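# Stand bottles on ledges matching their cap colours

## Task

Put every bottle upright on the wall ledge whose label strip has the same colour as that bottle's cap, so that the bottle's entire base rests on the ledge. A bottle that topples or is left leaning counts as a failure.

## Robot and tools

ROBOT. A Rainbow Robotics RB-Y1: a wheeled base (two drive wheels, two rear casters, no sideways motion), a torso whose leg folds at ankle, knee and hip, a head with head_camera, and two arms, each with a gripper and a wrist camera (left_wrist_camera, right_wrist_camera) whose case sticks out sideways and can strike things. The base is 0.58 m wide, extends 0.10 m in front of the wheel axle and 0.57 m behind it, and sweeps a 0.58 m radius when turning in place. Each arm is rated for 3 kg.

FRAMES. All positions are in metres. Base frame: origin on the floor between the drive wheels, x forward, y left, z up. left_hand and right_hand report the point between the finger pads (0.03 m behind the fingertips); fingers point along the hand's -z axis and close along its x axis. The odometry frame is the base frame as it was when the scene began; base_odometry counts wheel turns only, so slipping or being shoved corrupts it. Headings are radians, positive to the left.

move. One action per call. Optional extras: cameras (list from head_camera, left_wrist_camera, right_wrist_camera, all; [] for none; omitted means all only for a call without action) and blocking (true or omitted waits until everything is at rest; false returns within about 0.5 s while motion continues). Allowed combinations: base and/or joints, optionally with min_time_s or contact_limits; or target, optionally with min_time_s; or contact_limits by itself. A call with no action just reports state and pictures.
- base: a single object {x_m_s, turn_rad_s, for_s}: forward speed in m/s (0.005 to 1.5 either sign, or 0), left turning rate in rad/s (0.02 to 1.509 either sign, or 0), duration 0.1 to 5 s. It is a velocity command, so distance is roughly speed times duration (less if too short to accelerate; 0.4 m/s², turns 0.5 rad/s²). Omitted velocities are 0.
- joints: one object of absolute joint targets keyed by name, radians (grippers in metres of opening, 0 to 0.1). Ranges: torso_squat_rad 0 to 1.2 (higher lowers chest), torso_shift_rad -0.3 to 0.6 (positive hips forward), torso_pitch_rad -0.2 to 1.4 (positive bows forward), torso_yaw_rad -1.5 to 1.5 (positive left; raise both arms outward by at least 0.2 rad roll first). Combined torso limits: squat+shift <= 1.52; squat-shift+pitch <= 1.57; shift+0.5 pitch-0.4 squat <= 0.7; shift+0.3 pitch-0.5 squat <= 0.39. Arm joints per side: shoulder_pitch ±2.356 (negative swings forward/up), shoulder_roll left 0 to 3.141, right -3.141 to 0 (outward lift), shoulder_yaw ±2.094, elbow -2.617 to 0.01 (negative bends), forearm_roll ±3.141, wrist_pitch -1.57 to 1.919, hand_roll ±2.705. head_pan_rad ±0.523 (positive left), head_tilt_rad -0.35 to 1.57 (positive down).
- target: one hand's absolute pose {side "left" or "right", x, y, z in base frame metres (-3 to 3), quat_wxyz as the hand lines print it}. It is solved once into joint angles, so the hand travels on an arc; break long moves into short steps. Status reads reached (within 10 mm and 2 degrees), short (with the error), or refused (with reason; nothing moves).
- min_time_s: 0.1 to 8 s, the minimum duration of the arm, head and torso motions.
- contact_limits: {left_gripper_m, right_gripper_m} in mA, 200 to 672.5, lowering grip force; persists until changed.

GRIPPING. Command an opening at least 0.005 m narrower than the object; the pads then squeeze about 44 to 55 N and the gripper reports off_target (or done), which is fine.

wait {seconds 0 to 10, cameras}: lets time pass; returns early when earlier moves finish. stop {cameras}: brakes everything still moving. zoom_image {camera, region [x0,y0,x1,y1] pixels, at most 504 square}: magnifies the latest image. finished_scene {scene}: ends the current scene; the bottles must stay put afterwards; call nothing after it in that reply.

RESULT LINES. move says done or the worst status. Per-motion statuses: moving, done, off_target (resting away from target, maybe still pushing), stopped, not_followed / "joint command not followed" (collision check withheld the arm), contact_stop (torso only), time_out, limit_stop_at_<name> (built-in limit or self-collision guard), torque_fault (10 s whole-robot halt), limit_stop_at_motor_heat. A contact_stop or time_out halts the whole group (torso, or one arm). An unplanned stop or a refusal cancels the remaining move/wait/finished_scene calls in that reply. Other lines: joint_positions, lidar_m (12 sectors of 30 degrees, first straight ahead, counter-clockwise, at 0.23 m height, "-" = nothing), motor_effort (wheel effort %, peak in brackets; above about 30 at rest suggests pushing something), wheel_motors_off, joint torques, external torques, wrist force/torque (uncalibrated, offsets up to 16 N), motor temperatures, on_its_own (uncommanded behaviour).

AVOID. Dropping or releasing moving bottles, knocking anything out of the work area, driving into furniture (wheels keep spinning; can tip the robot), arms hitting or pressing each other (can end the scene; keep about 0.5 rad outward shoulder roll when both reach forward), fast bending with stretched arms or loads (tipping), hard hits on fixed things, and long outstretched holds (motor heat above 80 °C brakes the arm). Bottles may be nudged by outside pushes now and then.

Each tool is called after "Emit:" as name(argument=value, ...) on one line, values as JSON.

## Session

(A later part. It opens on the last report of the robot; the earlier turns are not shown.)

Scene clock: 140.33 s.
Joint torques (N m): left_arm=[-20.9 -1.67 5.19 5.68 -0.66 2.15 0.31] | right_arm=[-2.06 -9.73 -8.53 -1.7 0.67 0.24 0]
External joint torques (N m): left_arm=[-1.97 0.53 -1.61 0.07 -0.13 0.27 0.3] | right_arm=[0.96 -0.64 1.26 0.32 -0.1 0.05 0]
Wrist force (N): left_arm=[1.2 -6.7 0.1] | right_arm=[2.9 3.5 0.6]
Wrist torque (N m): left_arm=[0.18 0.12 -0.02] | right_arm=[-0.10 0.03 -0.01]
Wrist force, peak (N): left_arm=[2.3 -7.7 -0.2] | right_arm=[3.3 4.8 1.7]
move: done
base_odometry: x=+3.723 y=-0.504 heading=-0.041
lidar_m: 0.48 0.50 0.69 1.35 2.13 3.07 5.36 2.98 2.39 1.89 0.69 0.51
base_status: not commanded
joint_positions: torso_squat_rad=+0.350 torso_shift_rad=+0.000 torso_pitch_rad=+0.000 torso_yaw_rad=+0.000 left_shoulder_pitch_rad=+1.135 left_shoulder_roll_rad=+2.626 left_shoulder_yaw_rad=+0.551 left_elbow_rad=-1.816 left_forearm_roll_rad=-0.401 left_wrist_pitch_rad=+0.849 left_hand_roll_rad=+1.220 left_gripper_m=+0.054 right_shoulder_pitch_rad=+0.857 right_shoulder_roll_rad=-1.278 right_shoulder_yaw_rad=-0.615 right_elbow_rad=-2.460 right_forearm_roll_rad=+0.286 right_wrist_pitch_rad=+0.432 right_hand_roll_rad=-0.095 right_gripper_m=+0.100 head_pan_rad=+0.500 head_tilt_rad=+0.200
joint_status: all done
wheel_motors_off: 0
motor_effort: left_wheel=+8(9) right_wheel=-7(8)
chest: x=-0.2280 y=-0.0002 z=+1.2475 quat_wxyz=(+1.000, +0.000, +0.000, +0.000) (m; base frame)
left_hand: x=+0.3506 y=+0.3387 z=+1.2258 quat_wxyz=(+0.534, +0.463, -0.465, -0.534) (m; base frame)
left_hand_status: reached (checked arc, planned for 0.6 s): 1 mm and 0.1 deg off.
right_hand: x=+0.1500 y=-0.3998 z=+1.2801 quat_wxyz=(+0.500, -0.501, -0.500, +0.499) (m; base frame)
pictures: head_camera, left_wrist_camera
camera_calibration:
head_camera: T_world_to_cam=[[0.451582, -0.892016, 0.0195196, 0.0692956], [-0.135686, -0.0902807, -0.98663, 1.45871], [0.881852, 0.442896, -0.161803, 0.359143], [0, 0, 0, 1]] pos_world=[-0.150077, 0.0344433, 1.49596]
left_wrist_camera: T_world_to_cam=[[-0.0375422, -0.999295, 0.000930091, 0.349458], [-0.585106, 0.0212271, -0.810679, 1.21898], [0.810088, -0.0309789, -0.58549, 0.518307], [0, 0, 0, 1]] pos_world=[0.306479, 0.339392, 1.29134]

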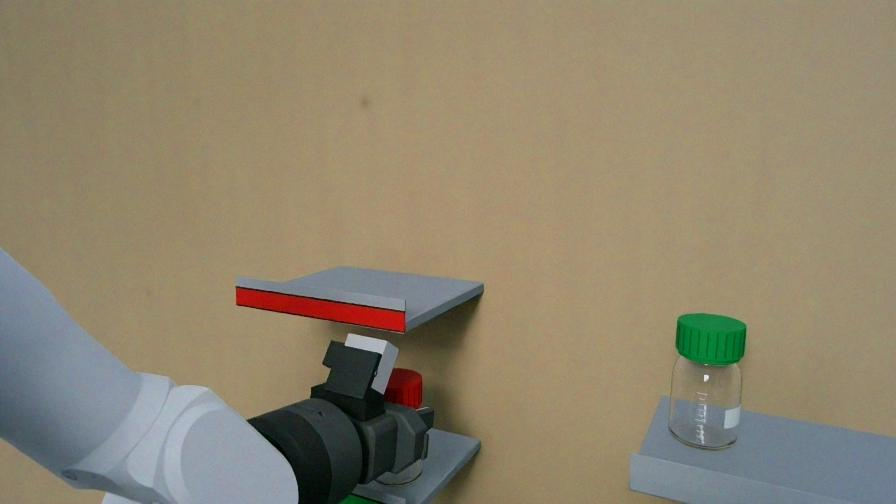

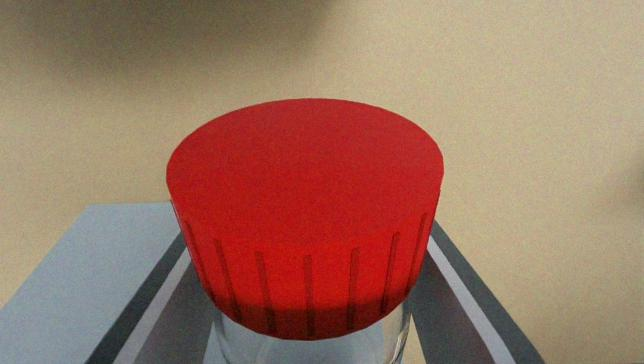

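Emit:
move(target={"side": "left", "x": 0.344, "y": 0.339, "z": 1.242, "quat_wxyz": [0.53366, 0.4639, -0.4639, -0.53366]}, min_time_s=0.5, cameras=["head_camera"])

Emit:
zoom_image(camera="head_camera", region=[200, 250, 520, 504])

Scene clock: 141.87 s.
Joint torques (N m): left_arm=[-19.7 -1.11 5.27 5.52 -0.71 2.04 0] | right_arm=[-2.58 -9.96 -8.9 -1.78 0.66 0.23 -0.04]
External joint torques (N m): left_arm=[-1.37 0.03 -1.86 -0.1 -0.13 0.18 -0.01] | right_arm=[0.44 -0.87 0.89 0.23 -0.11 0.04 -0.03]
Wrist force (N): left_arm=[0.8 -6.7 0.0] | right_arm=[2.7 4.6 0.6]
Wrist torque (N m): left_arm=[0.18 0.08 -0.02] | right_arm=[-0.23 0.05 -0.04]
Wrist force, peak (N): left_arm=[1.4 -7.2 -0.3] | right_arm=[3.1 5.2 0.5]
move: done
base_odometry: x=+3.723 y=-0.504 heading=-0.041
lidar_m: 0.48 0.51 0.68 1.35 2.13 3.07 5.36 2.97 2.39 1.89 0.69 0.50
base_status: not commanded
joint_positions: torso_squat_rad=+0.350 torso_shift_rad=+0.000 torso_pitch_rad=+0.000 torso_yaw_rad=+0.000 left_shoulder_pitch_rad=+1.068 left_shoulder_roll_rad=+2.584 left_shoulder_yaw_rad=+0.533 left_elbow_rad=-1.862 left_forearm_roll_rad=-0.378 left_wrist_pitch_rad=+0.824 left_hand_roll_rad=+1.179 left_gripper_m=+0.054 right_shoulder_pitch_rad=+0.857 right_shoulder_roll_rad=-1.278 right_shoulder_yaw_rad=-0.615 right_elbow_rad=-2.460 right_forearm_roll_rad=+0.286 right_wrist_pitch_rad=+0.432 right_hand_roll_rad=-0.095 right_gripper_m=+0.100 head_pan_rad=+0.500 head_tilt_rad=+0.200
joint_status: all done
wheel_motors_off: 0
motor_effort: left_wheel=+8(9) right_wheel=-7(8)
chest: x=-0.2280 y=-0.0002 z=+1.2475 quat_wxyz=(+1.000, +0.000, +0.000, +0.000) (m; base frame)
left_hand: x=+0.3441 y=+0.3388 z=+1.2421 quat_wxyz=(+0.533, +0.464, -0.464, -0.534) (m; base frame)
left_hand_status: reached (checked arc, planned for 0.5 s): 0 mm and 0.0 deg off.
right_hand: x=+0.1500 y=-0.3998 z=+1.2801 quat_wxyz=(+0.500, -0.501, -0.500, +0.499) (m; base frame)
pictures: head_camera
camera_calibration:
head_camera: T_world_to_cam=[[0.451582, -0.892016, 0.0195196, 0.0692956], [-0.135686, -0.0902807, -0.98663, 1.45871], [0.881852, 0.442896, -0.161803, 0.359143], [0, 0, 0, 1]] pos_world=[-0.150077, 0.0344433, 1.49596]

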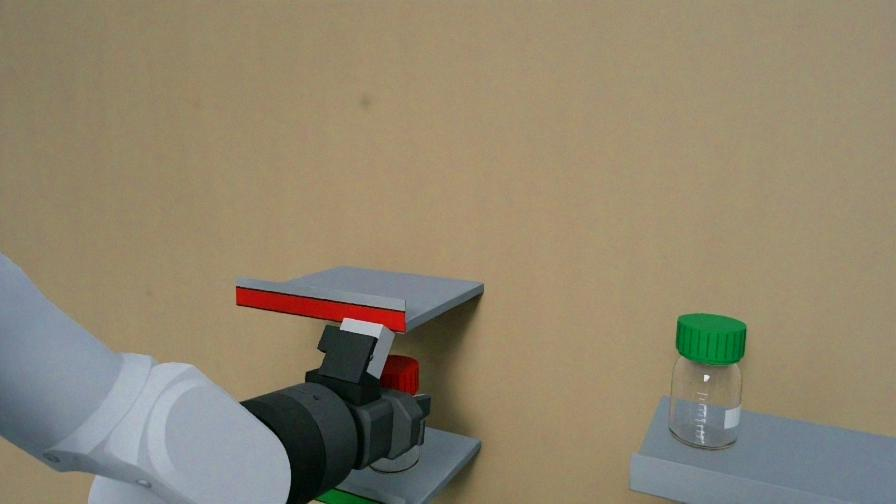

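Scaled by 1.575 from the camera's 896x504 image, which has a finer 1280x720 frame.

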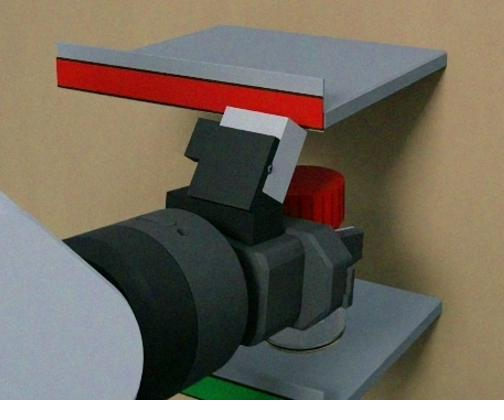

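Emit:
move(target={"side": "left", "x": 0.23, "y": 0.345, "z": 1.252, "quat_wxyz": [0.53366, 0.4639, -0.4639, -0.53366]}, min_time_s=0.9, cameras=[])

Emit:
move(target={"side": "left", "x": 0.22, "y": 0.395, "z": 1.437, "quat_wxyz": [0.53366, 0.4639, -0.4639, -0.53366]}, min_time_s=1.3, cameras=["head_camera", "left_wrist_camera"])

Scene clock: 143.70 s.
Joint torques (N m): left_arm=[-12.56 6.6 7.99 2.27 -1.32 1.58 0.59] | right_arm=[-2.04 -10.29 -8.96 -1.57 0.56 0.27 -0.11]
External joint torques (N m): left_arm=[-1.35 0.81 -0.88 0.17 -0.23 0.18 0.57] | right_arm=[0.99 -1.21 0.83 0.44 -0.2 0.08 -0.1]
Wrist force (N): left_arm=[0.8 -6.9 0.1] | right_arm=[3.5 5.0 0.4]
Wrist torque (N m): left_arm=[0.18 0.11 -0.04] | right_arm=[-0.29 0.10 -0.07]
Wrist force, peak (N): left_arm=[1.3 -7.4 -0.6] | right_arm=[3.5 5.2 0.8]
move: done
base_odometry: x=+3.723 y=-0.504 heading=-0.041
lidar_m: 0.48 0.50 0.70 1.35 2.13 3.07 5.36 2.97 2.39 1.90 0.70 0.50
base_status: not commanded
joint_positions: torso_squat_rad=+0.350 torso_shift_rad=+0.000 torso_pitch_rad=+0.000 torso_yaw_rad=+0.000 left_shoulder_pitch_rad=+0.787 left_shoulder_roll_rad=+2.108 left_shoulder_yaw_rad=+0.356 left_elbow_rad=-2.340 left_forearm_roll_rad=-0.392 left_wrist_pitch_rad=+0.879 left_hand_roll_rad=+0.775 left_gripper_m=+0.054 right_shoulder_pitch_rad=+0.857 right_shoulder_roll_rad=-1.278 right_shoulder_yaw_rad=-0.615 right_elbow_rad=-2.460 right_forearm_roll_rad=+0.286 right_wrist_pitch_rad=+0.432 right_hand_roll_rad=-0.095 right_gripper_m=+0.100 head_pan_rad=+0.500 head_tilt_rad=+0.200
joint_status: all done
wheel_motors_off: 0
motor_effort: left_wheel=+8(9) right_wheel=-7(8)
chest: x=-0.2280 y=-0.0002 z=+1.2475 quat_wxyz=(+1.000, +0.000, +0.000, +0.000) (m; base frame)
left_hand: x=+0.2301 y=+0.3449 z=+1.2520 quat_wxyz=(+0.533, +0.464, -0.464, -0.534) (m; base frame)
left_hand_status: reached (checked arc, planned for 0.9 s): 0 mm and 0.0 deg off.
right_hand: x=+0.1500 y=-0.3998 z=+1.2801 quat_wxyz=(+0.500, -0.501, -0.500, +0.499) (m; base frame)
pictures: none
No camera images: "cameras" was empty.

Scene clock: 145.40 s.
Joint torques (N m): left_arm=[-9.53 10.27 11.37 3.99 -1.27 -1.47 0.5] | right_arm=[-2.04 -10.15 -8.87 -1.92 0.56 0.07 0.02]
External joint torques (N m): left_arm=[-1.06 1.21 0.58 0.39 -0.43 -0.23 0.49] | right_arm=[0.98 -1.07 0.92 0.09 -0.21 -0.12 0.02]
Wrist force (N): left_arm=[0.8 -6.1 0.1] | right_arm=[3.2 4.1 1.0]
Wrist torque (N m): left_arm=[0.12 0.09 -0.02] | right_arm=[-0.18 0.11 -0.04]
Wrist force, peak (N): left_arm=[1.7 -7.5 0.6] | right_arm=[2.6 5.5 0.5]
move: done
base_odometry: x=+3.723 y=-0.504 heading=-0.041
lidar_m: 0.48 0.50 0.70 1.35 2.13 3.07 5.36 2.96 2.39 1.90 0.69 0.50
base_status: not commanded
joint_positions: torso_squat_rad=+0.350 torso_shift_rad=+0.000 torso_pitch_rad=+0.000 torso_yaw_rad=+0.000 left_shoulder_pitch_rad=+0.726 left_shoulder_roll_rad=+1.718 left_shoulder_yaw_rad=+1.118 left_elbow_rad=-2.122 left_forearm_roll_rad=+1.023 left_wrist_pitch_rad=+0.636 left_hand_roll_rad=-0.650 left_gripper_m=+0.054 right_shoulder_pitch_rad=+0.857 right_shoulder_roll_rad=-1.278 right_shoulder_yaw_rad=-0.615 right_elbow_rad=-2.460 right_forearm_roll_rad=+0.286 right_wrist_pitch_rad=+0.432 right_hand_roll_rad=-0.095 right_gripper_m=+0.100 head_pan_rad=+0.500 head_tilt_rad=+0.200
joint_status: all done
wheel_motors_off: 0
motor_effort: left_wheel=+8(9) right_wheel=-7(8)
chest: x=-0.2280 y=-0.0002 z=+1.2475 quat_wxyz=(+1.000, +0.000, +0.000, +0.000) (m; base frame)
left_hand: x=+0.2200 y=+0.3949 z=+1.4370 quat_wxyz=(+0.534, +0.464, -0.464, -0.533) (m; base frame)
left_hand_status: reached (checked arc, planned for 1.3 s): 0 mm and 0.1 deg off.
right_hand: x=+0.1500 y=-0.3998 z=+1.2801 quat_wxyz=(+0.500, -0.501, -0.500, +0.499) (m; base frame)
pictures: head_camera, left_wrist_camera
camera_calibration:
head_camera: T_world_to_cam=[[0.451582, -0.892016, 0.0195196, 0.0692956], [-0.135686, -0.0902807, -0.98663, 1.45871], [0.881852, 0.442896, -0.161803, 0.359143], [0, 0, 0, 1]] pos_world=[-0.150077, 0.0344433, 1.49596]
left_wrist_camera: T_world_to_cam=[[-0.0355443, -0.999368, 0.0000759763, 0.401278], [-0.584171, 0.0207154, -0.811366, 1.31355], [0.810852, -0.0288838, -0.584538, 0.747261], [0, 0, 0, 1]] pos_world=[0.175684, 0.395397, 1.50254]

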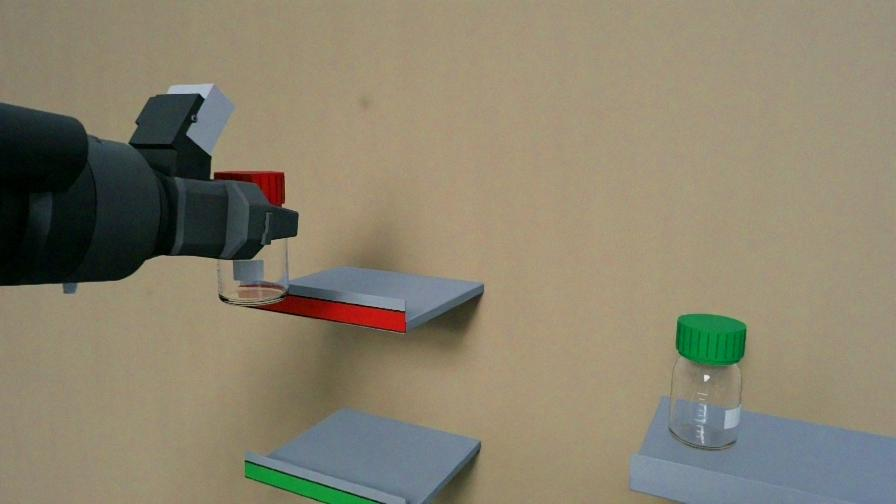

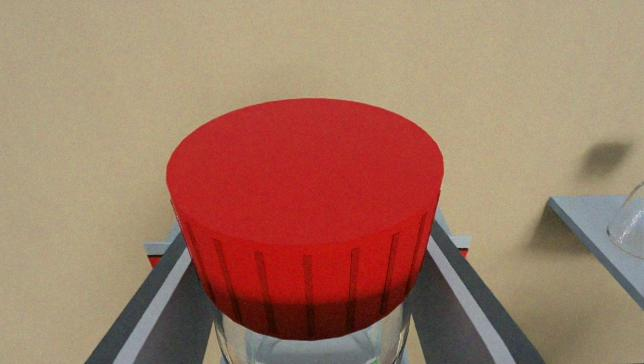

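Emit:
move(target={"side": "left", "x": 0.30, "y": 0.398, "z": 1.438, "quat_wxyz": [0.53366, 0.4639, -0.4639, -0.53366]}, min_time_s=0.8, cameras=[])

Emit:
move(target={"side": "left", "x": 0.375, "y": 0.398, "z": 1.436, "quat_wxyz": [0.53366, 0.4639, -0.4639, -0.53366]}, min_time_s=0.8, cameras=["head_camera"])

Emit:
move(target={"side": "left", "x": 0.376, "y": 0.398, "z": 1.407, "quat_wxyz": [0.53366, 0.4639, -0.4639, -0.53366]}, min_time_s=0.6, cameras=["head_camera"])

Scene clock: 147.23 s.
Joint torques (N m): left_arm=[-14.41 7.61 10.9 5.44 -0.97 -1.05 0.3] | right_arm=[-2.24 -10.25 -8.93 -1.8 0.66 0.28 0.08]
External joint torques (N m): left_arm=[-1.5 1.03 -0.51 0.78 -0.36 -0.16 0.28] | right_arm=[0.78 -1.16 0.86 0.21 -0.11 0.09 0.09]
Wrist force (N): left_arm=[1.0 -6.5 0.0] | right_arm=[2.5 4.1 0.1]
Wrist torque (N m): left_arm=[0.16 0.13 -0.15] | right_arm=[-0.15 0.04 -0.04]
Wrist force, peak (N): left_arm=[1.0 -7.1 -0.6] | right_arm=[3.2 5.0 0.7]
move: done
base_odometry: x=+3.723 y=-0.504 heading=-0.041
lidar_m: 0.48 0.50 0.70 1.35 2.13 3.07 5.35 2.97 2.39 1.90 0.69 0.50
base_status: not commanded
joint_positions: torso_squat_rad=+0.350 torso_shift_rad=+0.000 torso_pitch_rad=+0.000 torso_yaw_rad=+0.000 left_shoulder_pitch_rad=+0.798 left_shoulder_roll_rad=+2.029 left_shoulder_yaw_rad=+0.993 left_elbow_rad=-1.815 left_forearm_roll_rad=+0.920 left_wrist_pitch_rad=+0.417 left_hand_roll_rad=-0.451 left_gripper_m=+0.054 right_shoulder_pitch_rad=+0.857 right_shoulder_roll_rad=-1.278 right_shoulder_yaw_rad=-0.615 right_elbow_rad=-2.460 right_forearm_roll_rad=+0.286 right_wrist_pitch_rad=+0.432 right_hand_roll_rad=-0.095 right_gripper_m=+0.100 head_pan_rad=+0.500 head_tilt_rad=+0.200
joint_status: all done
wheel_motors_off: 0
motor_effort: left_wheel=+8(9) right_wheel=-7(8)
chest: x=-0.2280 y=-0.0002 z=+1.2475 quat_wxyz=(+1.000, +0.000, +0.000, +0.000) (m; base frame)
left_hand: x=+0.2996 y=+0.3976 z=+1.4380 quat_wxyz=(+0.534, +0.463, -0.463, -0.535) (m; base frame)
left_hand_status: reached (checked arc, planned for 0.8 s): 1 mm and 0.2 deg off.
right_hand: x=+0.1500 y=-0.3998 z=+1.2801 quat_wxyz=(+0.500, -0.501, -0.500, +0.499) (m; base frame)
pictures: none
No camera images: "cameras" was empty.

Scene clock: 148.37 s.
Joint torques (N m): left_arm=[-19.47 2.96 9.34 7.08 -0.63 -0.71 0.28] | right_arm=[-2.28 -9.43 -8.59 -1.77 0.64 0.11 -0.03]
External joint torques (N m): left_arm=[-2.06 0.47 -0.99 0.99 -0.34 -0.13 0.27] | right_arm=[0.74 -0.34 1.2 0.24 -0.13 -0.08 -0.03]
Wrist force (N): left_arm=[1.0 -6.7 0.1] | right_arm=[3.1 4.4 0.8]
Wrist torque (N m): left_arm=[0.19 0.13 -0.17] | right_arm=[-0.21 0.06 -0.02]
Wrist force, peak (N): left_arm=[0.9 -7.8 -0.5] | right_arm=[3.4 4.8 0.8]
move: done
base_odometry: x=+3.723 y=-0.504 heading=-0.041
lidar_m: 0.48 0.51 0.70 1.35 2.13 3.07 5.35 2.97 2.39 1.90 0.69 0.50
base_status: not commanded
joint_positions: torso_squat_rad=+0.350 torso_shift_rad=+0.000 torso_pitch_rad=+0.000 torso_yaw_rad=+0.000 left_shoulder_pitch_rad=+0.943 left_shoulder_roll_rad=+2.328 left_shoulder_yaw_rad=+0.958 left_elbow_rad=-1.462 left_forearm_roll_rad=+0.888 left_wrist_pitch_rad=+0.221 left_hand_roll_rad=-0.286 left_gripper_m=+0.054 right_shoulder_pitch_rad=+0.857 right_shoulder_roll_rad=-1.278 right_shoulder_yaw_rad=-0.615 right_elbow_rad=-2.460 right_forearm_roll_rad=+0.286 right_wrist_pitch_rad=+0.432 right_hand_roll_rad=-0.095 right_gripper_m=+0.100 head_pan_rad=+0.500 head_tilt_rad=+0.200
joint_status: all done
wheel_motors_off: 0
motor_effort: left_wheel=+9(9) right_wheel=-7(8)
chest: x=-0.2280 y=-0.0002 z=+1.2475 quat_wxyz=(+1.000, +0.000, +0.000, +0.000) (m; base frame)
left_hand: x=+0.3746 y=+0.3976 z=+1.4359 quat_wxyz=(+0.534, +0.464, -0.464, -0.534) (m; base frame)
left_hand_status: reached (checked arc, planned for 0.8 s): 1 mm and 0.1 deg off.
right_hand: x=+0.1500 y=-0.3998 z=+1.2801 quat_wxyz=(+0.500, -0.501, -0.500, +0.499) (m; base frame)
pictures: head_camera
camera_calibration:
head_camera: T_world_to_cam=[[0.451577, -0.892019, 0.0194749, 0.0693167], [-0.135793, -0.090284, -0.986615, 1.45868], [0.881838, 0.442888, -0.1619, 0.359197], [0, 0, 0, 1]] pos_world=[-0.149977, 0.0344434, 1.49596]

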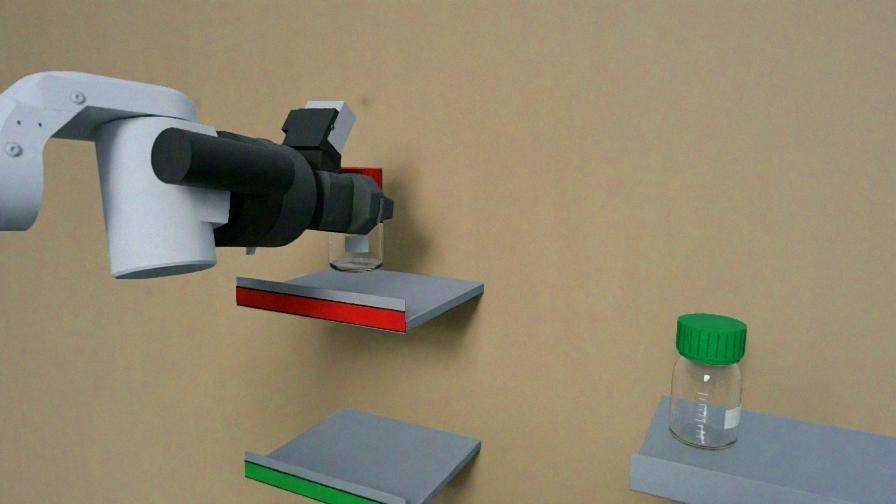

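Scene clock: 149.30 s.
Joint torques (N m): left_arm=[-11.8 4.04 7.1 1.05 0.35 -0.83 0.45] | right_arm=[-2.04 -9.69 -8.72 -2 0.55 0.24 0.07]
External joint torques (N m): left_arm=[5.76 3.54 -3.7 -4.49 0.7 -0.47 0.44] | right_arm=[0.98 -0.59 1.07 0.02 -0.21 0.05 0.07]
Wrist force (N): left_arm=[-0.9 6.4 6.0] | right_arm=[3.2 5.0 0.9]
Wrist torque (N m): left_arm=[0.35 0.20 -0.25] | right_arm=[-0.26 0.06 -0.04]
Wrist force, peak (N): left_arm=[0.0 8.4 7.5] | right_arm=[3.2 5.0 0.9]
move: done
base_odometry: x=+3.723 y=-0.504 heading=-0.041
lidar_m: 0.48 0.50 0.69 1.36 2.13 3.06 5.36 2.97 2.40 1.89 0.69 0.51
base_status: not commanded
joint_positions: torso_squat_rad=+0.350 torso_shift_rad=+0.000 torso_pitch_rad=+0.000 torso_yaw_rad=+0.000 left_shoulder_pitch_rad=+1.088 left_shoulder_roll_rad=+2.303 left_shoulder_yaw_rad=+1.086 left_elbow_rad=-1.496 left_forearm_roll_rad=+0.707 left_wrist_pitch_rad=+0.239 left_hand_roll_rad=-0.160 left_gripper_m=+0.054 right_shoulder_pitch_rad=+0.857 right_shoulder_roll_rad=-1.278 right_shoulder_yaw_rad=-0.615 right_elbow_rad=-2.460 right_forearm_roll_rad=+0.286 right_wrist_pitch_rad=+0.432 right_hand_roll_rad=-0.095 right_gripper_m=+0.100 head_pan_rad=+0.500 head_tilt_rad=+0.200
joint_status: all done
wheel_motors_off: 0
motor_effort: left_wheel=+9(9) right_wheel=-7(8)
chest: x=-0.2283 y=-0.0002 z=+1.2475 quat_wxyz=(+1.000, +0.000, +0.000, +0.000) (m; base frame)
left_hand: x=+0.3755 y=+0.3986 z=+1.4099 quat_wxyz=(+0.535, +0.461, -0.462, -0.537) (m; base frame)
left_hand_status: reached (checked arc, planned for 0.6 s): 3 mm and 0.6 deg off.
right_hand: x=+0.1498 y=-0.3998 z=+1.2802 quat_wxyz=(+0.500, -0.501, -0.500, +0.499) (m; base frame)
pictures: head_camera
camera_calibration:
head_camera: T_world_to_cam=[[0.451662, -0.891975, 0.0195493, 0.0693972], [-0.135397, -0.0901849, -0.986678, 1.45878], [0.881856, 0.442998, -0.161504, 0.358958], [0, 0, 0, 1]] pos_world=[-0.150378, 0.0344427, 1.49596]

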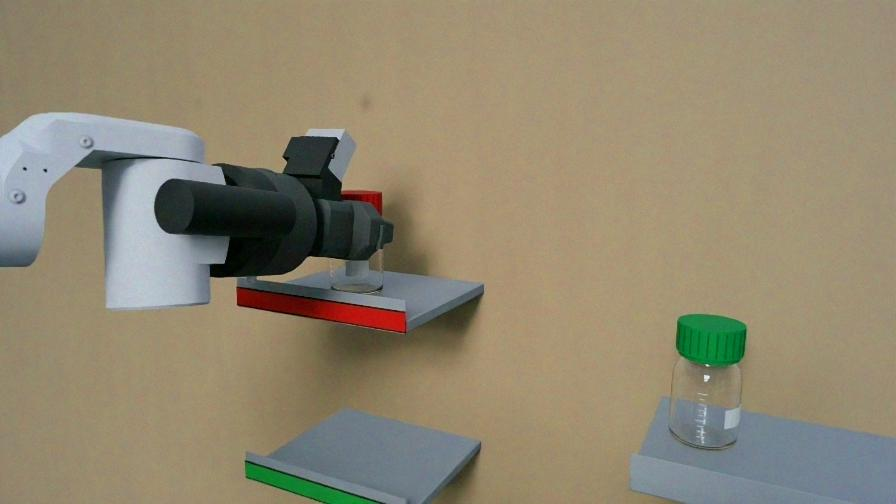

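Emit:
move(target={"side": "left", "x": 0.376, "y": 0.398, "z": 1.4115, "quat_wxyz": [0.53366, 0.4639, -0.4639, -0.53366]}, min_time_s=0.3, cameras=["left_wrist_camera"])

Emit:
zoom_image(camera="left_wrist_camera", region=[100, 60, 560, 364])

Scene clock: 158.27 s.
Joint torques (N m): left_arm=[-17.88 1.49 11.74 5.21 -0.53 -0.38 0.42] | right_arm=[-2.26 -9.89 -8.72 -1.86 0.64 0.26 -0.08]
External joint torques (N m): left_arm=[-0.35 1.22 0.93 -0.26 -0.16 -0.08 0.41] | right_arm=[0.76 -0.8 1.07 0.15 -0.13 0.07 -0.07]
Wrist force (N): left_arm=[1.5 -5.4 0.8] | right_arm=[2.1 3.6 1.2]
Wrist torque (N m): left_arm=[0.20 0.14 -0.15] | right_arm=[-0.11 -0.09 -0.01]
Wrist force, peak (N): left_arm=[-1.4 6.0 5.6] | right_arm=[3.7 4.9 0.6]
move: done
base_odometry: x=+3.723 y=-0.504 heading=-0.041
lidar_m: 0.48 0.50 0.69 1.35 2.13 3.06 5.36 2.98 2.39 1.90 0.69 0.50
base_status: not commanded
joint_positions: torso_squat_rad=+0.350 torso_shift_rad=+0.000 torso_pitch_rad=+0.000 torso_yaw_rad=+0.000 left_shoulder_pitch_rad=+1.102 left_shoulder_roll_rad=+2.302 left_shoulder_yaw_rad=+1.107 left_elbow_rad=-1.497 left_forearm_roll_rad=+0.682 left_wrist_pitch_rad=+0.249 left_hand_roll_rad=-0.142 left_gripper_m=+0.054 right_shoulder_pitch_rad=+0.857 right_shoulder_roll_rad=-1.278 right_shoulder_yaw_rad=-0.615 right_elbow_rad=-2.460 right_forearm_roll_rad=+0.286 right_wrist_pitch_rad=+0.432 right_hand_roll_rad=-0.095 right_gripper_m=+0.100 head_pan_rad=+0.500 head_tilt_rad=+0.200
joint_status: all done
wheel_motors_off: 0
motor_effort: left_wheel=+9(9) right_wheel=-8(8)
chest: x=-0.2281 y=-0.0002 z=+1.2475 quat_wxyz=(+1.000, +0.000, +0.000, +0.000) (m; base frame)
left_hand: x=+0.3761 y=+0.3982 z=+1.4116 quat_wxyz=(+0.534, +0.464, -0.464, -0.534) (m; base frame)
left_hand_status: reached (checked arc, planned for 0.3 s): 0 mm and 0.1 deg off.
right_hand: x=+0.1499 y=-0.3998 z=+1.2802 quat_wxyz=(+0.500, -0.501, -0.500, +0.499) (m; base frame)
pictures: left_wrist_camera
camera_calibration:
left_wrist_camera: T_world_to_cam=[[-0.036462, -0.999335, 0.0000932381, 0.410498], [-0.586342, 0.0213179, -0.809783, 1.38239], [0.809243, -0.029581, -0.586729, 0.609893], [0, 0, 0, 1]] pos_world=[0.331971, 0.398797, 1.47724]

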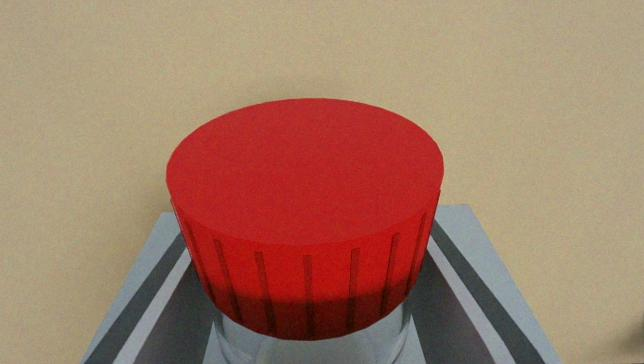

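Scaled by 1.096 from the camera's 644x364 image, which has a finer 1265x715 frame.

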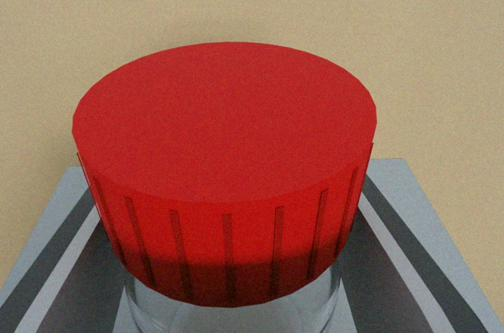

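Emit:
move(joints={"left_gripper_m": 0.1}, cameras=["left_wrist_camera", "head_camera"])

Scene clock: 159.47 s.
Joint torques (N m): left_arm=[-18.19 1.81 11.8 5.33 -0.44 -0.25 0.53] | right_arm=[-1.84 -9.81 -8.84 -1.68 0.57 0.37 -0.07]
External joint torques (N m): left_arm=[-0.6 1.54 0.99 -0.15 -0.07 0.06 0.52] | right_arm=[1.18 -0.72 0.95 0.33 -0.19 0.18 -0.06]
Wrist force (N): left_arm=[1.4 -5.0 0.4] | right_arm=[2.0 4.4 1.1]
Wrist torque (N m): left_arm=[0.17 0.16 -0.15] | right_arm=[-0.18 -0.07 -0.05]
Wrist force, peak (N): left_arm=[1.2 -6.5 0.0] | right_arm=[3.3 5.1 0.9]
move: done
base_odometry: x=+3.723 y=-0.504 heading=-0.041
lidar_m: 0.48 0.51 0.69 1.36 2.14 3.07 5.36 2.98 2.39 1.89 0.69 0.50
base_status: not commanded
joint_positions: torso_squat_rad=+0.350 torso_shift_rad=+0.000 torso_pitch_rad=+0.000 torso_yaw_rad=+0.000 left_shoulder_pitch_rad=+1.102 left_shoulder_roll_rad=+2.302 left_shoulder_yaw_rad=+1.107 left_elbow_rad=-1.498 left_forearm_roll_rad=+0.682 left_wrist_pitch_rad=+0.249 left_hand_roll_rad=-0.142 left_gripper_m=+0.100 right_shoulder_pitch_rad=+0.857 right_shoulder_roll_rad=-1.278 right_shoulder_yaw_rad=-0.615 right_elbow_rad=-2.460 right_forearm_roll_rad=+0.286 right_wrist_pitch_rad=+0.432 right_hand_roll_rad=-0.095 right_gripper_m=+0.100 head_pan_rad=+0.500 head_tilt_rad=+0.200
joint_status: all done
wheel_motors_off: 0
motor_effort: left_wheel=+9(9) right_wheel=-8(8)
chest: x=-0.2281 y=-0.0002 z=+1.2475 quat_wxyz=(+1.000, +0.000, +0.000, +0.000) (m; base frame)
left_hand: x=+0.3761 y=+0.3982 z=+1.4116 quat_wxyz=(+0.534, +0.464, -0.464, -0.534) (m; base frame)
right_hand: x=+0.1499 y=-0.3998 z=+1.2802 quat_wxyz=(+0.500, -0.501, -0.500, +0.499) (m; base frame)
pictures: head_camera, left_wrist_camera
camera_calibration:
head_camera: T_world_to_cam=[[0.451652, -0.891982, 0.0194598, 0.0694394], [-0.135611, -0.0901914, -0.986648, 1.45873], [0.881827, 0.442983, -0.161698, 0.359067], [0, 0, 0, 1]] pos_world=[-0.150178, 0.0344428, 1.49596]
left_wrist_camera: T_world_to_cam=[[-0.036462, -0.999335, 0.0000932381, 0.410498], [-0.586342, 0.0213179, -0.809783, 1.38239], [0.809243, -0.029581, -0.586729, 0.609893], [0, 0, 0, 1]] pos_world=[0.331971, 0.398797, 1.47724]

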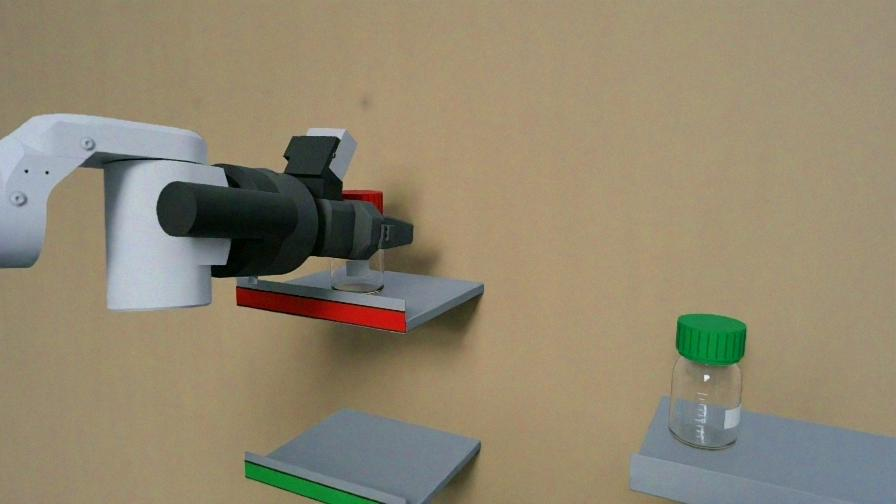

